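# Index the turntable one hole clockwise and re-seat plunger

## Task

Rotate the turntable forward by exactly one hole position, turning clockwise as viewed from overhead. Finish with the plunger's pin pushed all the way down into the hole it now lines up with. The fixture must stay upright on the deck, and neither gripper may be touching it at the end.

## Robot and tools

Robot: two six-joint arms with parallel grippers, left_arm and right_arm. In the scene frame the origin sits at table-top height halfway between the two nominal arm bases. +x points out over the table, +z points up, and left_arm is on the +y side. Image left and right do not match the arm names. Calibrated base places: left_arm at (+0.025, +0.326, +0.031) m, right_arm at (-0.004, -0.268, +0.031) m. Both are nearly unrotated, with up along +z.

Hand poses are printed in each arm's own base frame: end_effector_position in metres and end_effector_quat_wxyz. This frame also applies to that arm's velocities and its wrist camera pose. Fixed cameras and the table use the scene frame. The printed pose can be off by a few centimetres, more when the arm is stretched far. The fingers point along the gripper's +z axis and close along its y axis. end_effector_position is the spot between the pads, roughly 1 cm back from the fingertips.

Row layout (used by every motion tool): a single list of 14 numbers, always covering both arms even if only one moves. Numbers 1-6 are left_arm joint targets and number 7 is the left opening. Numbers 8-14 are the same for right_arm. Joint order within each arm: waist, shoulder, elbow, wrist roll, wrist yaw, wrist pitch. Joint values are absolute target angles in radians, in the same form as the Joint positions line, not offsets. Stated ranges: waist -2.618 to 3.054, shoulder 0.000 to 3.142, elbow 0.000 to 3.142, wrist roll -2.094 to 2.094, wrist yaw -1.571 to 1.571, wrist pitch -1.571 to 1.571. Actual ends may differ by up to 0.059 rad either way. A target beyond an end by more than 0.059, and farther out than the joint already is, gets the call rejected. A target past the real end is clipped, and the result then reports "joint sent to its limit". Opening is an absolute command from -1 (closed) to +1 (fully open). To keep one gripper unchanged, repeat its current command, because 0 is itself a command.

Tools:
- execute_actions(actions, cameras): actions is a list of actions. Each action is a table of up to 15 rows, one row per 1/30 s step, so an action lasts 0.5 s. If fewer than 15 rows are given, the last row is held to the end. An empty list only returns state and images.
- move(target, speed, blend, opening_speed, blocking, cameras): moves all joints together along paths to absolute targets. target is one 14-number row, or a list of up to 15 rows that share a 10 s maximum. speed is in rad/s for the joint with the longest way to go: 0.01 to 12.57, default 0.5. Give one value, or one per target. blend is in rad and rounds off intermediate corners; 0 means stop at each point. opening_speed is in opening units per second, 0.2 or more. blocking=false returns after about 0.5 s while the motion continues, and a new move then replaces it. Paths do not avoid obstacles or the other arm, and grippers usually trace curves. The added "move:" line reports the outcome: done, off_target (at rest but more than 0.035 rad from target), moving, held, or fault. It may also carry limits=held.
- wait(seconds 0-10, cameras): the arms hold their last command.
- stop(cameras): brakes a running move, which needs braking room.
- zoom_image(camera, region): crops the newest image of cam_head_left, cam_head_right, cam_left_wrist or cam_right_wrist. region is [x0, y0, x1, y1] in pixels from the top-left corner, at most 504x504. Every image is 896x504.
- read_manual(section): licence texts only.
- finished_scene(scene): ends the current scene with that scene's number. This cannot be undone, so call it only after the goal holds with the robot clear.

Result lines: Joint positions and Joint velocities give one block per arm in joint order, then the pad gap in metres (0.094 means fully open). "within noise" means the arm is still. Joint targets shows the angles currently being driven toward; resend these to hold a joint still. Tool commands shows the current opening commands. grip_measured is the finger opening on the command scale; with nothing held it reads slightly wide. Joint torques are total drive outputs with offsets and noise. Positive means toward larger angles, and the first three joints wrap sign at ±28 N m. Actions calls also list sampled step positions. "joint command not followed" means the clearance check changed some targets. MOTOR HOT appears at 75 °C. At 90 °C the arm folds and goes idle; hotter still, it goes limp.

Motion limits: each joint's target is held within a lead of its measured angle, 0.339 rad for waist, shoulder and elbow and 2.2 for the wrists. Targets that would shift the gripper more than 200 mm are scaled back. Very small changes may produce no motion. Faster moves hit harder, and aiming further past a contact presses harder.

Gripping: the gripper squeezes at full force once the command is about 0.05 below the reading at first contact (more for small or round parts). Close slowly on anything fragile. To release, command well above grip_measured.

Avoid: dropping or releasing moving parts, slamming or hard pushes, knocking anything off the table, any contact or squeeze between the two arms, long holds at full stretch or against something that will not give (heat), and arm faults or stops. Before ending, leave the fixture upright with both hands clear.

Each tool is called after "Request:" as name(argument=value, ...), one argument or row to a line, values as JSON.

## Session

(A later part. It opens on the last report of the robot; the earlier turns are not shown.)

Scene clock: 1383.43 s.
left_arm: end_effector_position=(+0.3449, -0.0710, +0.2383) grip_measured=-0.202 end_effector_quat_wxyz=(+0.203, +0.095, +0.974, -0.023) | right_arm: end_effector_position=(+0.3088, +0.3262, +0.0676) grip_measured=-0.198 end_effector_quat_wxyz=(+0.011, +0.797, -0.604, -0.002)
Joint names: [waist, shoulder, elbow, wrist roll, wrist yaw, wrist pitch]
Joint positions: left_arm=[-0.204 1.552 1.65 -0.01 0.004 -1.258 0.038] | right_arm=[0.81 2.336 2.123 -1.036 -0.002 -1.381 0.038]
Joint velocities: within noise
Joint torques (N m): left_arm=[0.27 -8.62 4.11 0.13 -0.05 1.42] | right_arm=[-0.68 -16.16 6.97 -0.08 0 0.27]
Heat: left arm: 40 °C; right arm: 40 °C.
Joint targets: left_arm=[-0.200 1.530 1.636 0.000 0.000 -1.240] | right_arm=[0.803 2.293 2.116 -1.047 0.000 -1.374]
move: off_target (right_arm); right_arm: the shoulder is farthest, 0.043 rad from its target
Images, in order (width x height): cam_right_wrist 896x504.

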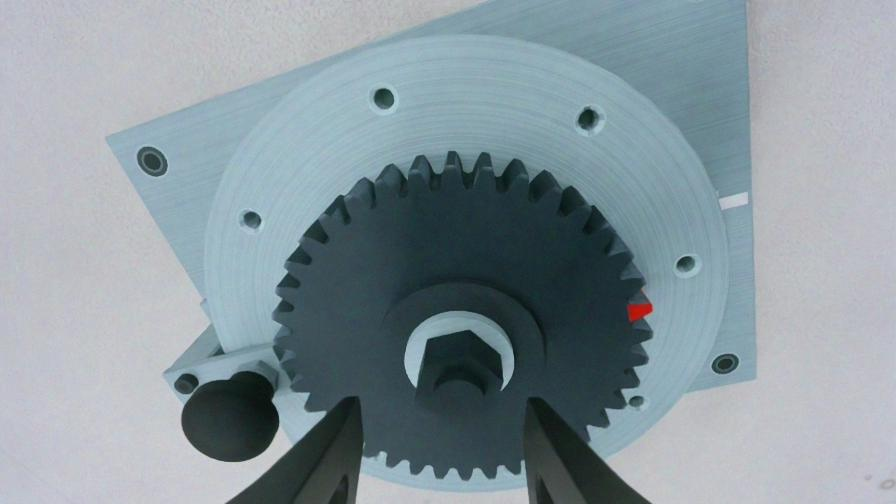

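Request:
move(
  target=[
    [-0.2, 1.530, 1.636, 0, 0, -1.240, -0.2, 0.803, 2.2, 2.2, -0.5, 0.0, -1.40, -0.2],
    [-0.2, 1.530, 1.636, 0, 0, -1.240, -0.2, 0.3, 1.8, 1.3, 0.0, 0.0, -0.6, -0.2],
    [-0.2, 1.530, 1.636, 0, 0, -1.240, -0.2, 0.1, 1.528, 0.193, 0.0, 0.0, 1.2, -0.2],
  ],
  speed=0.9,
  blend=0.05,
  cameras=["cam_head_left", "cam_head_right", "cam_left_wrist"],
)

Request:
zoom_image(
  camera="cam_head_left",
  region=[370, 260, 510, 370],
)

Scene clock: 1505.30 s.
left_arm: end_effector_position=(+0.3450, -0.0710, +0.2383) grip_measured=-0.202 end_effector_quat_wxyz=(+0.203, +0.095, +0.974, -0.024) | right_arm: end_effector_position=(+0.3697, +0.0413, +0.1164) grip_measured=-0.198 end_effector_quat_wxyz=(+0.646, -0.045, +0.761, +0.032)
Joint names: [waist, shoulder, elbow, wrist roll, wrist yaw, wrist pitch]
Joint positions: left_arm=[-0.204 1.552 1.65 -0.01 0.004 -1.257 0.038] | right_arm=[0.108 1.548 0.2 -0.01 -0.001 1.185 0.038]
Joint velocities: within noise
Joint torques (N m): left_arm=[0.32 -8.64 4.19 0.12 -0.04 1.42] | right_arm=[-0.87 -5.93 5.07 0.11 0.01 1.91]
Heat: left arm: 39 °C; right arm: 42 °C.
Joint targets: left_arm=[-0.200 1.530 1.636 0.000 0.000 -1.240] | right_arm=[0.100 1.528 0.193 0.000 0.000 1.200]
move: done
Images, in order (width x height): cam_head_left 896x504, cam_head_right 896x504, cam_left_wrist 896x504.

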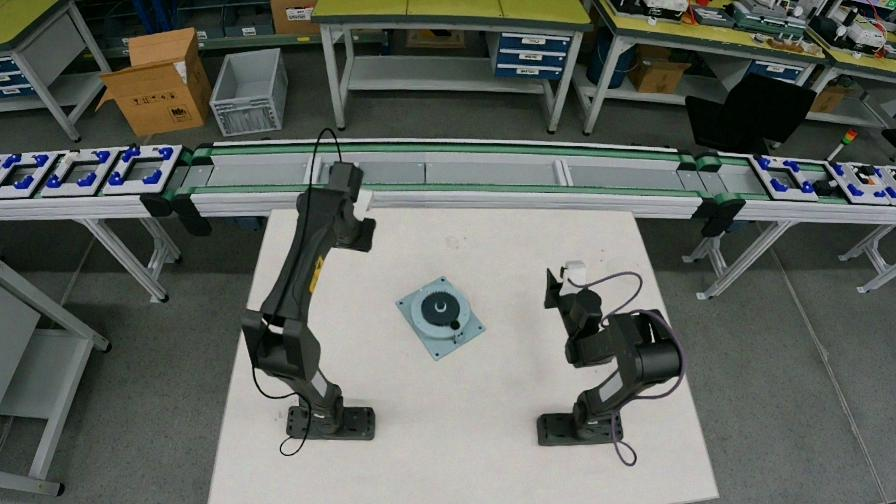

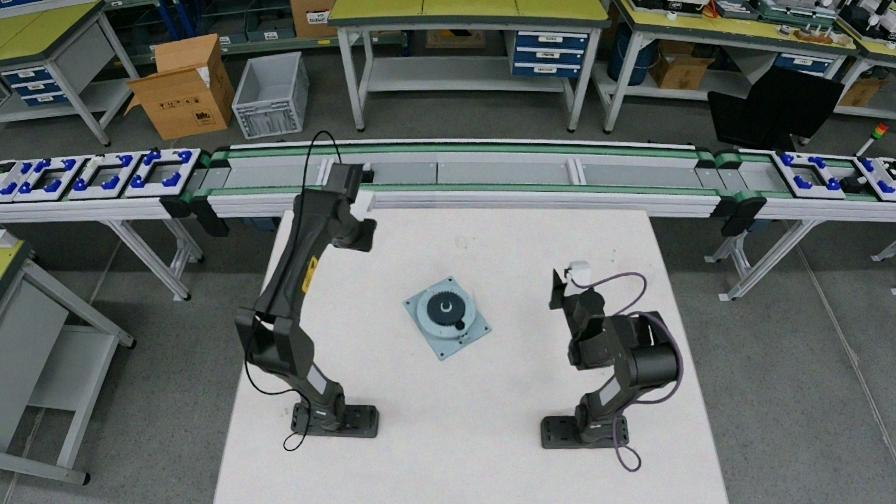

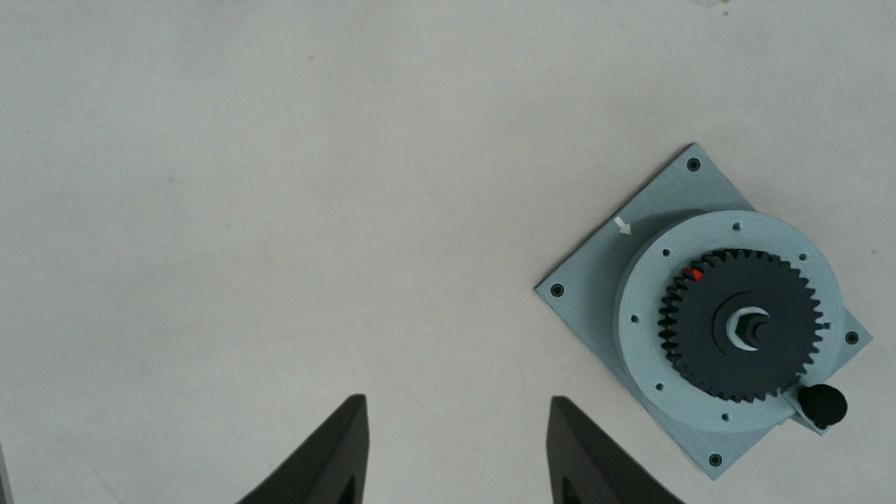

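Scaled by 3.600 from the camera's 896x504 image, which has a finer 1280x720 frame.

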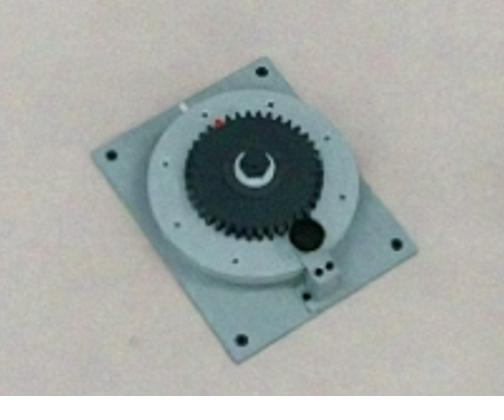

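Request:
finished_scene(
  scene=1,
)

The scene is finished: the task was done.


## Next scene

The same job, from a new start.

Request:
execute_actions(
  actions=[],
  cameras=["cam_head_left"],
)

Request:
zoom_image(
  camera="cam_head_left",
  region=[360, 240, 560, 390],
)

Scene clock: 0.00 s.
left_arm: end_effector_position=(+0.3789, +0.0005, +0.1416) grip_measured=+1.000 end_effector_quat_wxyz=(+0.682, -0.014, +0.730, +0.047) | right_arm: end_effector_position=(+0.3580, -0.0478, +0.1413) grip_measured=+1.000 end_effector_quat_wxyz=(+0.679, +0.114, +0.720, -0.089)
Joint names: [waist, shoulder, elbow, wrist roll, wrist yaw, wrist pitch]
Joint positions: left_arm=[-0.079 1.56 0.222 0.039 -0.166 1.272 0.094] | right_arm=[0.009 1.506 0.165 0.047 0.296 1.275 0.094]
Joint velocities: within noise
Joint torques (N m): no reading
Heat: left arm: 32 °C; right arm: 32 °C.
Joint targets: left_arm=[-0.079 1.557 0.226 0.038 -0.166 1.267] | right_arm=[0.009 1.502 0.170 0.046 0.296 1.270]
Tool commands: left_gripper/opening=+1.0 right_gripper/opening=+1.0
Images, in order (width x height): cam_head_left 896x504.

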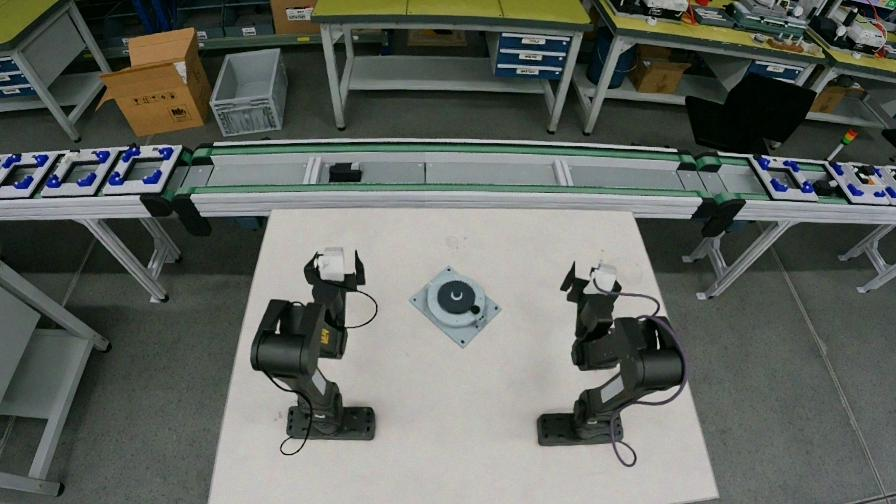

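Scaled by 2.520 from the camera's 896x504 image, which has a finer 1280x720 frame.

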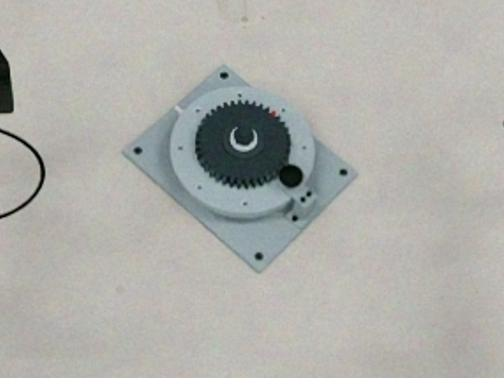

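Request:
move(
  target=[-0.731, 1.530, 1.636, 0, 0, -1.240, -0.2, 0.3, 1.34, 0.115, 0.0, 0.0, 0.823, 0.0],
  speed=1.2,
  cameras=["cam_left_wrist"],
)

Request:
zoom_image(
  camera="cam_left_wrist",
  region=[360, 100, 560, 260],
)

Scene clock: 12.13 s.
left_arm: end_effector_position=(+0.2659, -0.2337, +0.2303) grip_measured=-0.199 end_effector_quat_wxyz=(+0.193, +0.352, +0.913, -0.069) | right_arm: end_effector_position=(+0.3167, +0.0942, +0.0673) grip_measured=+0.002 end_effector_quat_wxyz=(+0.545, -0.116, +0.827, +0.078)
Joint names: [waist, shoulder, elbow, wrist roll, wrist yaw, wrist pitch]
Joint positions: left_arm=[-0.727 1.547 1.611 0.01 -0.007 -1.222 0.038] | right_arm=[0.291 1.36 0.124 0.007 0.009 0.831 0.047]
Joint velocities: within noise
Joint torques (N m): left_arm=[-0.34 -8.21 7.5 -0.11 0.06 1.04] | right_arm=[0.79 -4.68 5.41 -0.05 -0.09 1.66]
Heat: left arm: 32 °C; right arm: 32 °C.
Joint targets: left_arm=[-0.731 1.530 1.636 0.000 0.000 -1.240] | right_arm=[0.300 1.340 0.115 0.000 0.000 0.823]
move: done
Images, in order (width x height): cam_left_wrist 896x504.

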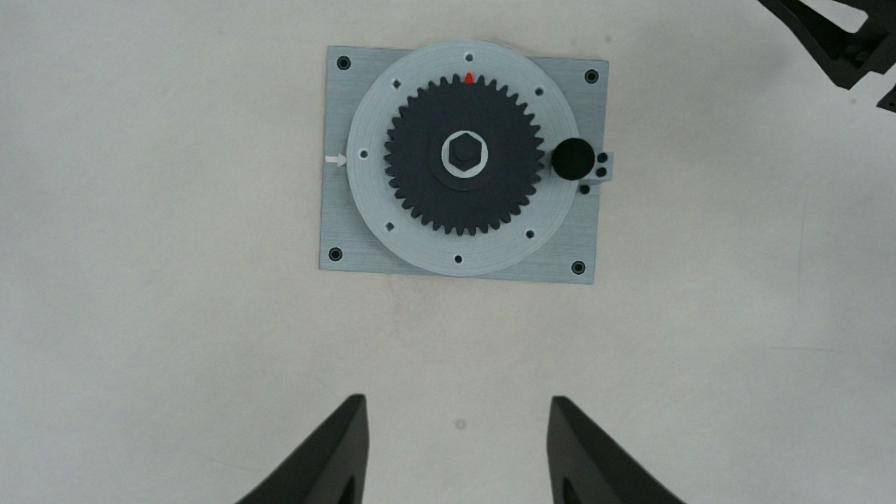

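Scaled by 2.520 from the camera's 896x504 image, which has a finer 1280x720 frame.

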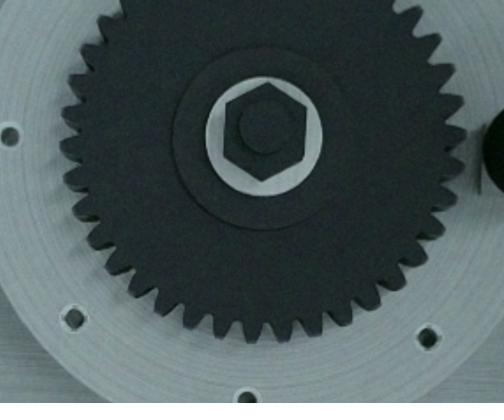

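Request:
move(
  target=[-0.746, 2.277, 2.090, -1.046, 0, -1.378, -0.2, 0.679, 1.355, 0.122, 0.0, 0.0, 0.845, 0.0],
  speed=1.0,
  cameras=["cam_left_wrist", "cam_right_wrist"],
)

Request:
zoom_image(
  camera="cam_left_wrist",
  region=[340, 230, 580, 430],
)

Scene clock: 39.60 s.
left_arm: end_effector_position=(+0.3286, -0.2976, +0.0836) grip_measured=-0.199 end_effector_quat_wxyz=(+0.004, -0.147, +0.989, -0.004) | right_arm: end_effector_position=(+0.2590, +0.2049, +0.0670) grip_measured=+0.002 end_effector_quat_wxyz=(+0.520, -0.270, +0.790, +0.180)
Joint names: [waist, shoulder, elbow, wrist roll, wrist yaw, wrist pitch]
Joint positions: left_arm=[-0.739 2.263 2.064 -1.034 -0.002 -1.359 0.038] | right_arm=[0.67 1.36 0.123 0.006 0.006 0.831 0.047]
Joint velocities: within noise
Joint torques (N m): left_arm=[-0.62 -11.7 7.28 -0.11 0.01 0.21] | right_arm=[0.83 -3.44 6.09 -0.04 -0.07 1.87]
Heat: left arm: 34 °C; right arm: 32 °C.
Joint targets: left_arm=[-0.746 2.277 2.090 -1.046 0.000 -1.378] | right_arm=[0.679 1.355 0.122 0.000 0.000 0.845]
move: done
Images, in order (width x height): cam_left_wrist 896x504, cam_right_wrist 896x504.

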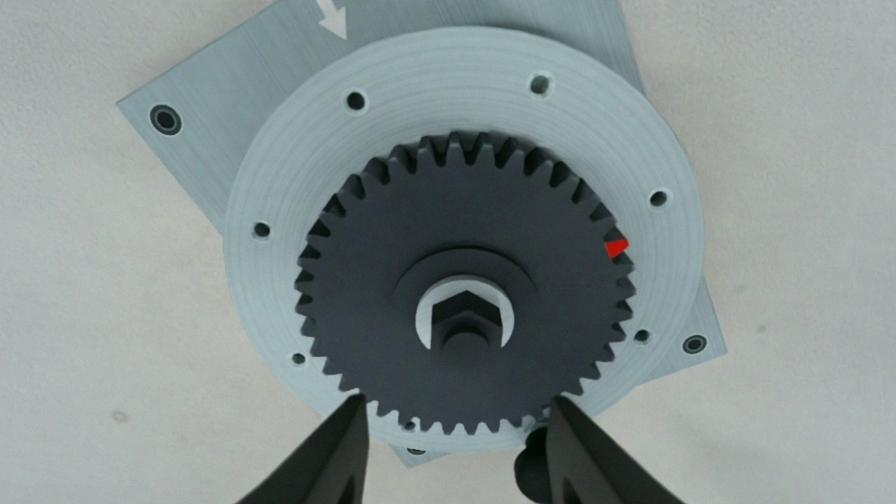

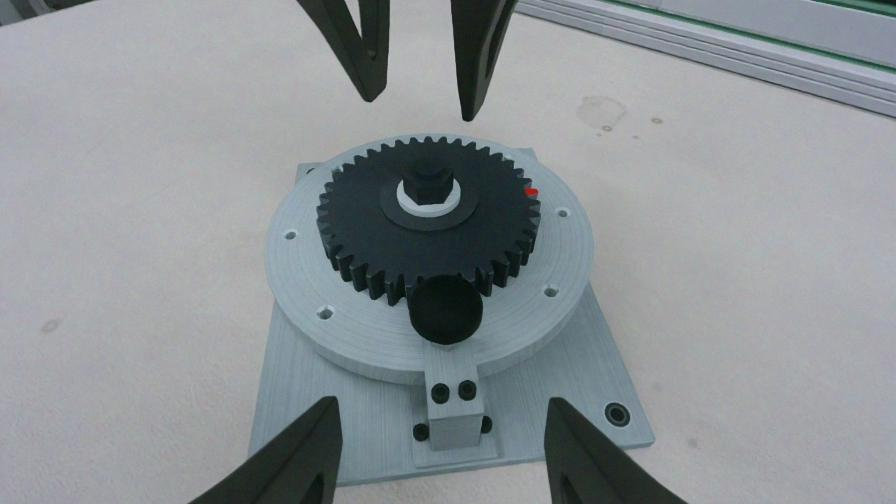

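Scaled by 2.100 from the camera's 896x504 image, which has a finer 1280x720 frame.

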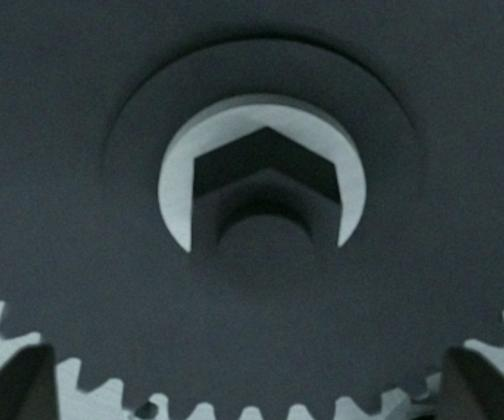

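Request:
move(
  target=[
    [-0.754, 2.304, 1.928, -1.046, 0, -1.208, -0.2, 0.685, 1.820, 0.336, 0.0, 0.0, 1.094, 0.0],
    [-0.754, 2.304, 1.928, -1.046, 0, -1.208, -0.75, 0.685, 1.820, 0.336, 0.0, 0.0, 1.094, -0.7],
    [-0.754, 2.304, 1.928, -1.046, 0, -1.208, -0.75, 0.685, 1.684, 0.336, 0.0, 0.0, 1.359, -0.7],
  ],
  speed=[0.4, 0.4, 0.3],
  opening_speed=0.6,
  cameras=["cam_left_wrist", "cam_right_wrist"],
)

Scene clock: 73.93 s.
left_arm: end_effector_position=(+0.3281, -0.3018, +0.0463) grip_measured=-0.628 end_effector_quat_wxyz=(+0.004, -0.144, +0.990, -0.004) | right_arm: end_effector_position=(+0.3066, +0.2451, +0.0479) grip_measured=-0.484 end_effector_quat_wxyz=(+0.531, -0.269, +0.781, +0.185)
Joint names: [waist, shoulder, elbow, wrist roll, wrist yaw, wrist pitch]
Joint positions: left_arm=[-0.746 2.28 1.943 -1.036 -0.001 -1.222 0.017] | right_arm=[0.674 1.786 0.318 0.006 0.006 1.092 0.024]
Joint velocities: within noise
Joint torques (N m): left_arm=[-0.68 -10.91 4.03 -0.1 0.01 0.59] | right_arm=[0.91 -14.28 6.61 -0.05 -0.08 4.16]
Heat: left arm: 35 °C; right arm: 33 °C.
Joint targets: left_arm=[-0.754 2.304 1.928 -1.046 0.000 -1.208] | right_arm=[0.685 1.684 0.336 0.000 0.000 1.359]
move: off_target (right_arm); right_arm: the wrist pitch is farthest, 0.267 rad from its target
Images, in order (width x height): cam_left_wrist 896x504, cam_right_wrist 896x504.

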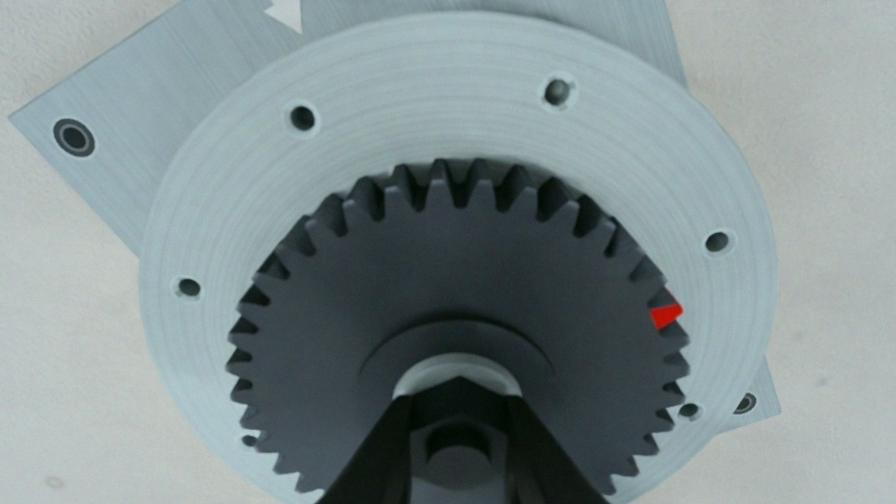

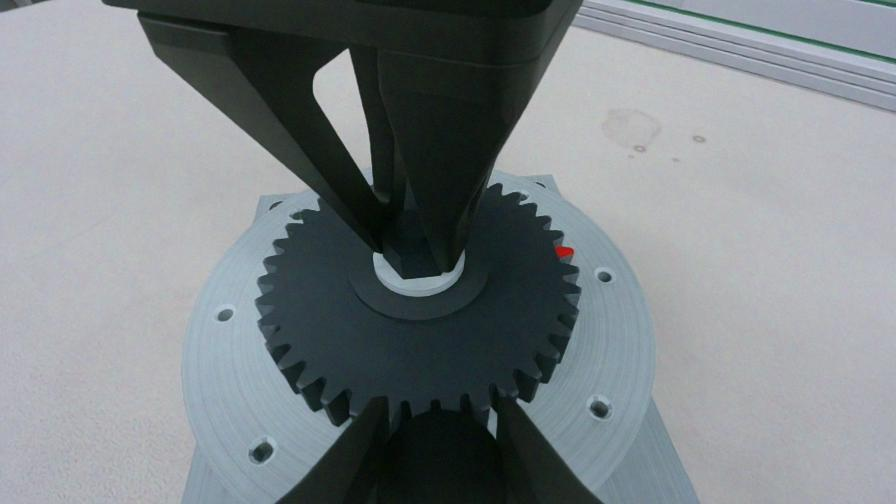

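Request:
move(
  target=[
    [-0.754, 2.304, 1.928, -1.046, 0, -1.208, -0.77, 0.685, 1.664, 0.336, 0.0, 0.0, 1.40, -0.7],
    [-0.754, 2.304, 1.928, -0.236, 0, -1.208, -0.79, 0.685, 1.664, 0.336, 0.0, 0.0, 1.40, -0.7],
    [-0.754, 2.304, 1.928, -0.236, 0, -1.208, -0.79, 0.685, 1.664, 0.336, 0.0, 0.0, 1.40, -0.72],
    [-0.754, 2.304, 1.928, -0.236, 0, -1.208, -0.79, 0.685, 1.822, 0.336, 0.0, 0.0, 1.092, -0.72],
  ],
  speed=[0.3, 0.5, 0.5, 0.25],
  cameras=["cam_left_wrist", "cam_right_wrist"],
)

Scene clock: 84.27 s.
left_arm: end_effector_position=(+0.3280, -0.3019, +0.0463) grip_measured=-0.628 end_effector_quat_wxyz=(+0.004, -0.144, +0.990, -0.005) | right_arm: end_effector_position=(+0.3048, +0.2436, +0.0430) grip_measured=-0.484 end_effector_quat_wxyz=(+0.523, -0.271, +0.787, +0.182)
Joint names: [waist, shoulder, elbow, wrist roll, wrist yaw, wrist pitch]
Joint positions: left_arm=[-0.746 2.28 1.943 -1.036 0 -1.222 0.017] | right_arm=[0.674 1.784 0.317 0.006 0.006 1.07 0.024]
Joint velocities: within noise
Joint torques (N m): left_arm=[-0.69 -10.89 4.11 -0.11 0 0.58] | right_arm=[-0.08 -6.12 4.92 0.03 -0.01 1.92]
Heat: left arm: 35 °C; right arm: 46 °C.
Joint targets: left_arm=[-0.754 2.304 1.928 -1.046 0.000 -1.208] | right_arm=[0.674 1.783 0.318 0.006 0.006 1.091]
Tool commands: left_gripper/opening=-0.77 right_gripper/opening=-0.7
move: held (right_arm; a check stopped the path), off_target (left_arm); path passed 0 of 4 targets; target 2's new numbers were not sent; target 3's new numbers were not sent; limits=held; left_arm: the wrist roll is farthest, 0.800 rad from its target; right_arm: the shoulder is farthest, 0.038 rad from its target
joint command not followed: on one or more control steps a check withheld the commanded joint targets of the right arm, and it was not sent them on those steps.
cause: the commanded joint targets, or the way to them, would bring a part of the robot too close to another arm (this arm's fingers and the left arm's wrist (the part past the wrist yaw), along the way the arms are being sent, or toward where that arm still pushes).
Images, in order (width x height): cam_left_wrist 896x504, cam_right_wrist 896x504.

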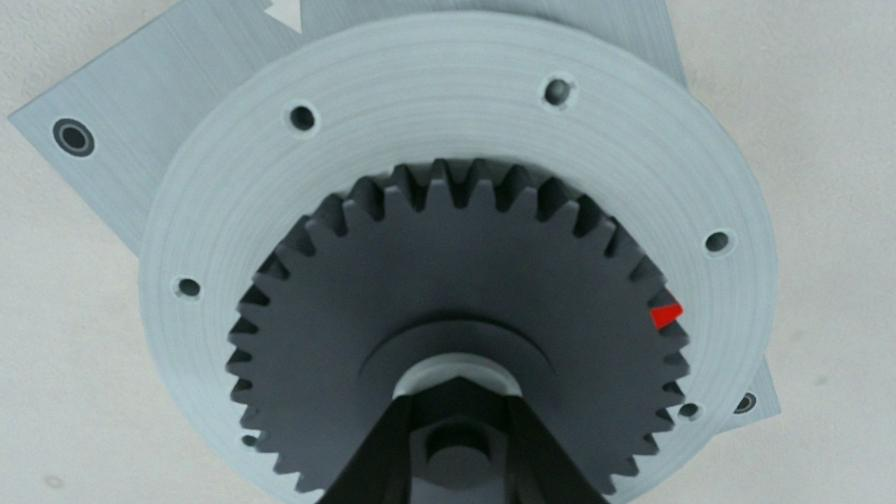

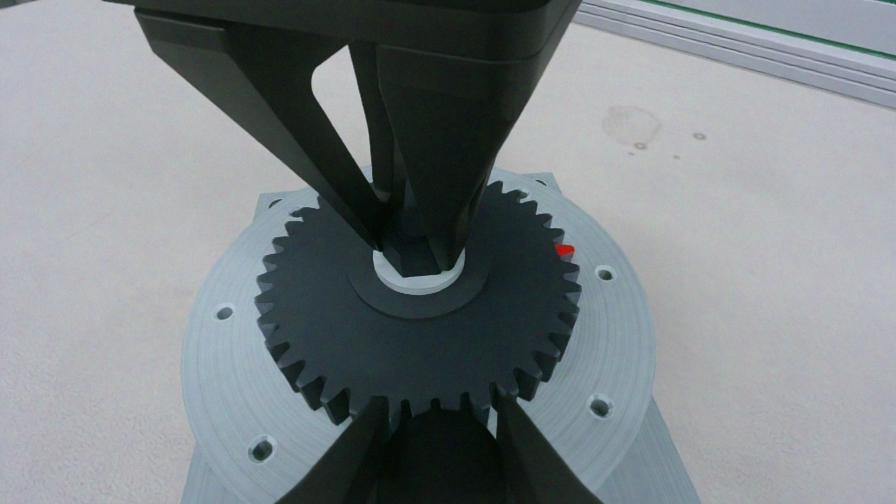

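Request:
move(
  target=[
    [-0.754, 2.304, 1.928, -1.046, 0, -1.208, -0.77, 0.685, 1.680, 0.336, 0.0, 0.0, 1.362, -0.7],
    [-0.754, 2.304, 1.928, -1.046, 0, -1.208, -0.79, 0.685, 1.680, 0.336, 0.0, 0.0, 1.362, -0.7],
    [-0.754, 2.304, 1.928, -0.72, 0, -1.208, -0.79, 0.685, 1.680, 0.336, 0.0, 0.0, 1.362, -0.7],
  ],
  speed=[0.4, 0.4, 0.4],
  cameras=["cam_left_wrist", "cam_right_wrist"],
)

Scene clock: 120.20 s.
left_arm: end_effector_position=(+0.3279, -0.3020, +0.0463) grip_measured=-0.628 end_effector_quat_wxyz=(+0.004, +0.005, +1.000, -0.004) | right_arm: end_effector_position=(+0.3062, +0.2447, +0.0481) grip_measured=-0.484 end_effector_quat_wxyz=(+0.531, -0.270, +0.782, +0.185)
Joint names: [waist, shoulder, elbow, wrist roll, wrist yaw, wrist pitch]
Joint positions: left_arm=[-0.746 2.28 1.943 -0.736 0.001 -1.222 0.017] | right_arm=[0.674 1.781 0.317 0.006 0.006 1.087 0.024]
Joint velocities: within noise
Joint torques (N m): left_arm=[-0.64 -10.89 4.07 0.22 -0.01 0.6] | right_arm=[0.96 -14.16 6.76 -0.05 -0.07 4.25]
Heat: left arm: 35 °C; right arm: 42 °C.
Joint targets: left_arm=[-0.754 2.304 1.928 -0.720 0.000 -1.208] | right_arm=[0.685 1.680 0.336 0.000 0.000 1.362]
move: off_target (right_arm); right_arm: the wrist pitch is farthest, 0.275 rad from its target
Images, in order (width x height): cam_left_wrist 896x504, cam_right_wrist 896x504.

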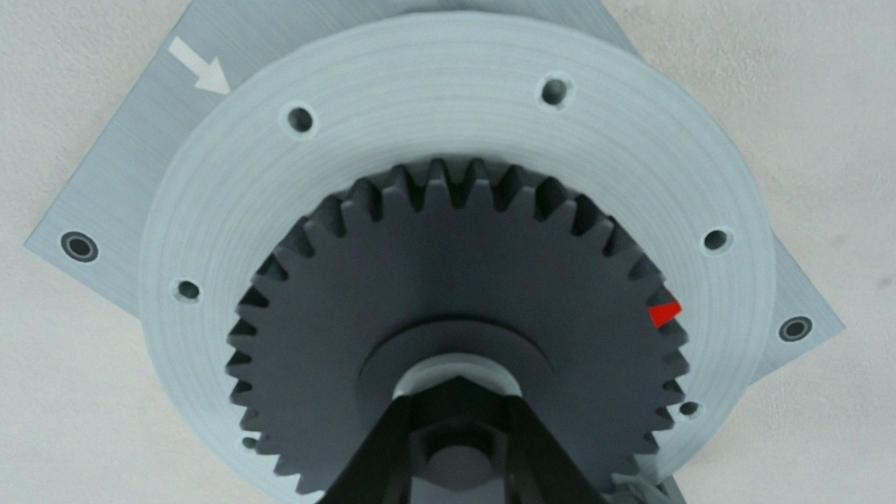

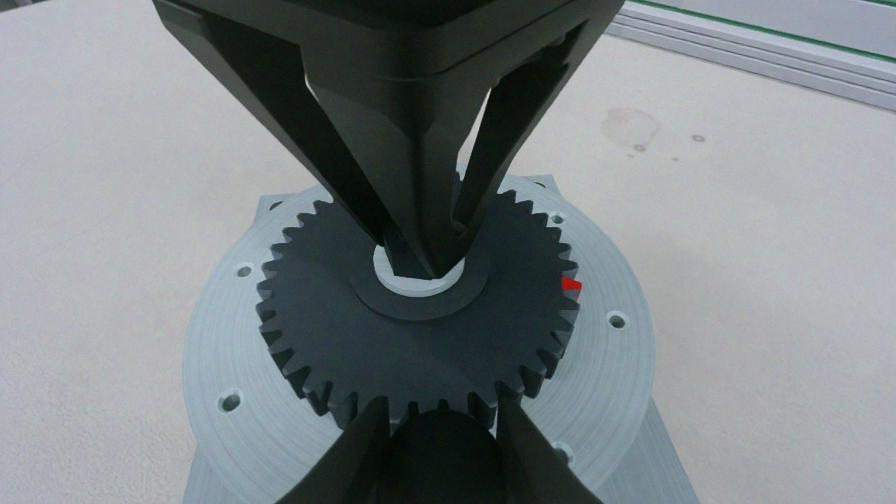

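Request:
move(
  target=[
    [-0.754, 2.304, 1.928, -0.72, 0, -1.208, -0.79, 0.685, 1.725, 0.336, 0.0, 0.0, 1.26, -0.7],
    [-0.754, 2.304, 1.928, -0.236, 0, -1.208, -0.79, 0.685, 1.725, 0.336, 0.0, 0.0, 1.26, -0.7],
    [-0.754, 2.304, 1.928, -0.236, 0, -1.208, -0.81, 0.685, 1.725, 0.336, 0.0, 0.0, 1.26, -0.7],
    [-0.754, 2.304, 1.928, -0.236, 0, -1.208, -0.81, 0.685, 1.822, 0.336, 0.0, 0.0, 1.092, -0.7],
  ],
  speed=[0.3, 0.5, 0.4, 0.25],
  cameras=["cam_left_wrist", "cam_right_wrist"],
)

Scene clock: 135.87 s.
left_arm: end_effector_position=(+0.3280, -0.3022, +0.0463) grip_measured=-0.628 end_effector_quat_wxyz=(+0.006, +0.248, +0.969, -0.003) | right_arm: end_effector_position=(+0.3050, +0.2438, +0.0394) grip_measured=-0.484 end_effector_quat_wxyz=(+0.520, -0.272, +0.789, +0.182)
Joint names: [waist, shoulder, elbow, wrist roll, wrist yaw, wrist pitch]
Joint positions: left_arm=[-0.746 2.28 1.943 -0.246 0.001 -1.221 0.017] | right_arm=[0.674 1.801 0.32 0.006 0.006 1.078 0.024]
Joint velocities: within noise
Joint torques (N m): left_arm=[-0.66 -10.95 4.07 0.13 -0.01 0.59] | right_arm=[0.94 -4.52 6.37 -0.03 -0.07 1.85]
Heat: left arm: 35 °C; right arm: 50 °C.
Joint targets: left_arm=[-0.754 2.304 1.928 -0.236 0.000 -1.208] | right_arm=[0.685 1.822 0.336 0.000 0.000 1.092]
move: done
Images, in order (width x height): cam_left_wrist 896x504, cam_right_wrist 896x504.

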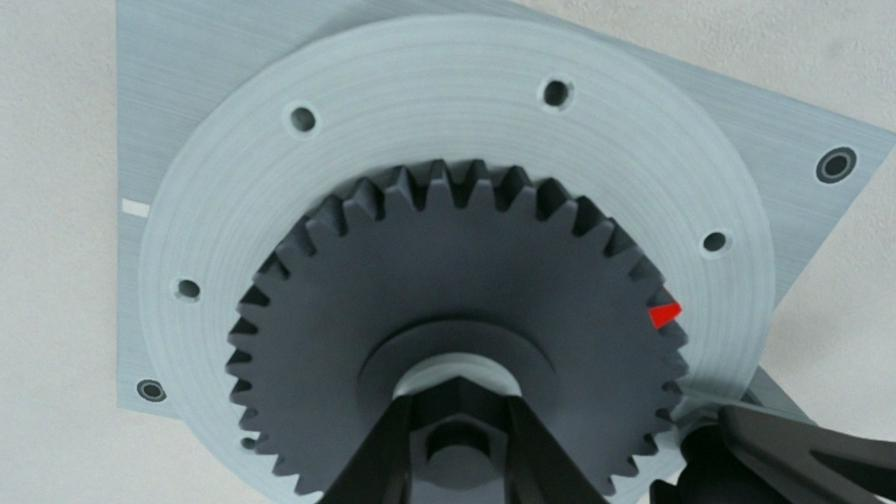

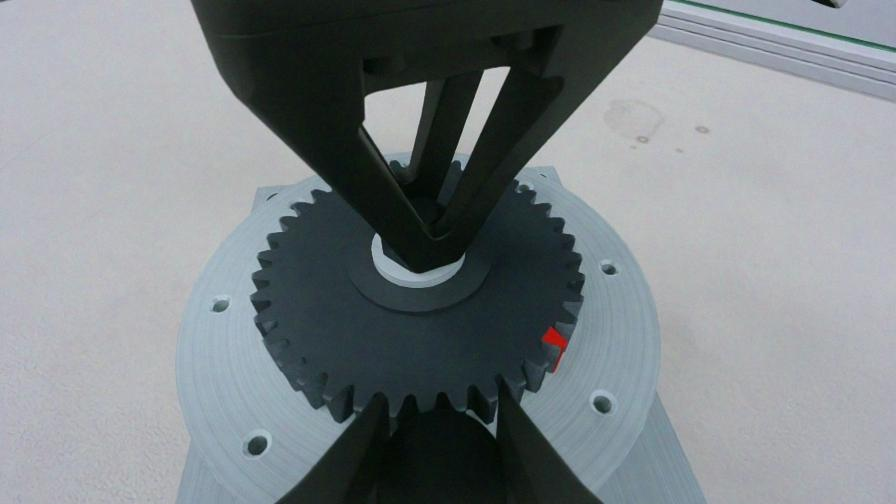

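Request:
move(
  target=[
    [-0.754, 2.304, 1.928, -0.236, 0, -1.208, -0.32, 0.685, 1.822, 0.336, 0.0, 0.0, 1.092, 0.0],
    [-0.754, 2.272, 2.00, -0.236, 0, -1.28, -0.32, 0.685, 1.60, 0.23, 0.0, 0.0, 0.97, 0.0],
    [-0.750, 2.20, 2.08, -0.236, 0, -1.378, -0.32, 0.683, 1.34, 0.115, 0.0, 0.0, 0.823, 0.0],
  ],
  speed=[0.5, 0.5, 0.6],
  opening_speed=0.7,
  cameras=["cam_left_wrist", "cam_right_wrist"],
)

Request:
zoom_image(
  camera="cam_right_wrist",
  region=[240, 100, 700, 504],
)

Scene clock: 150.30 s.
left_arm: end_effector_position=(+0.3254, -0.2998, +0.0973) grip_measured=-0.321 end_effector_quat_wxyz=(+0.017, +0.248, +0.968, -0.010) | right_arm: end_effector_position=(+0.2581, +0.2064, +0.0681) grip_measured=-0.002 end_effector_quat_wxyz=(+0.521, -0.272, +0.788, +0.182)
Joint names: [waist, shoulder, elbow, wrist roll, wrist yaw, wrist pitch]
Joint positions: left_arm=[-0.746 2.227 2.058 -0.244 0.001 -1.362 0.032] | right_arm=[0.674 1.357 0.124 0.006 0.006 0.831 0.047]
Joint velocities: within noise
Joint torques (N m): left_arm=[-0.34 -15.35 6.84 0.11 0 0.29] | right_arm=[0.72 -4.44 5.42 -0.04 -0.07 1.67]
Heat: left arm: 35 °C; right arm: 43 °C.
Joint targets: left_arm=[-0.750 2.200 2.080 -0.236 0.000 -1.378] | right_arm=[0.683 1.340 0.115 0.000 0.000 0.823]
move: done
Images, in order (width x height): cam_left_wrist 896x504, cam_right_wrist 896x504.

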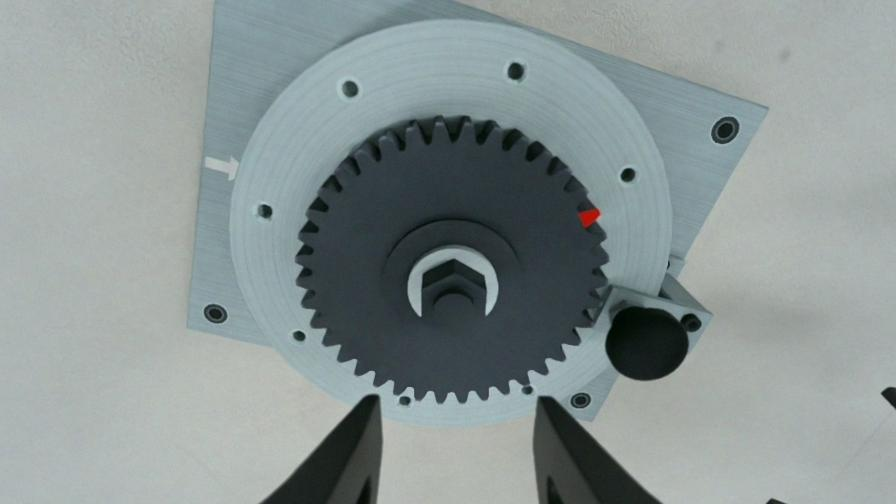

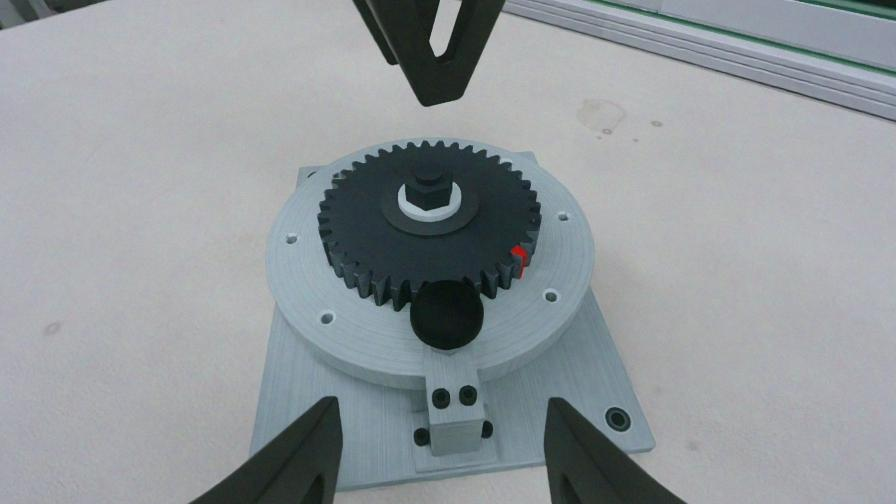

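Scaled by 1.096 from the camera's 896x504 image, which has a finer 1280x720 frame.

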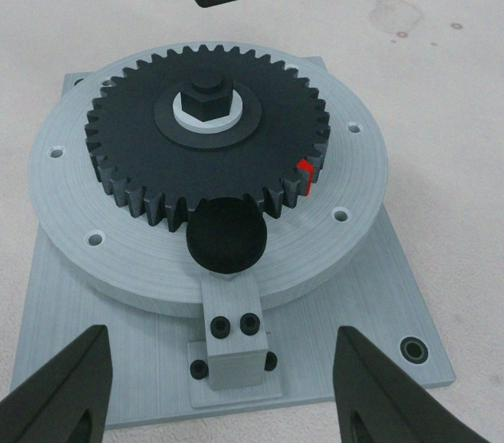

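Request:
finished_scene(
  scene=2,
)

The scene is finished: the task was done.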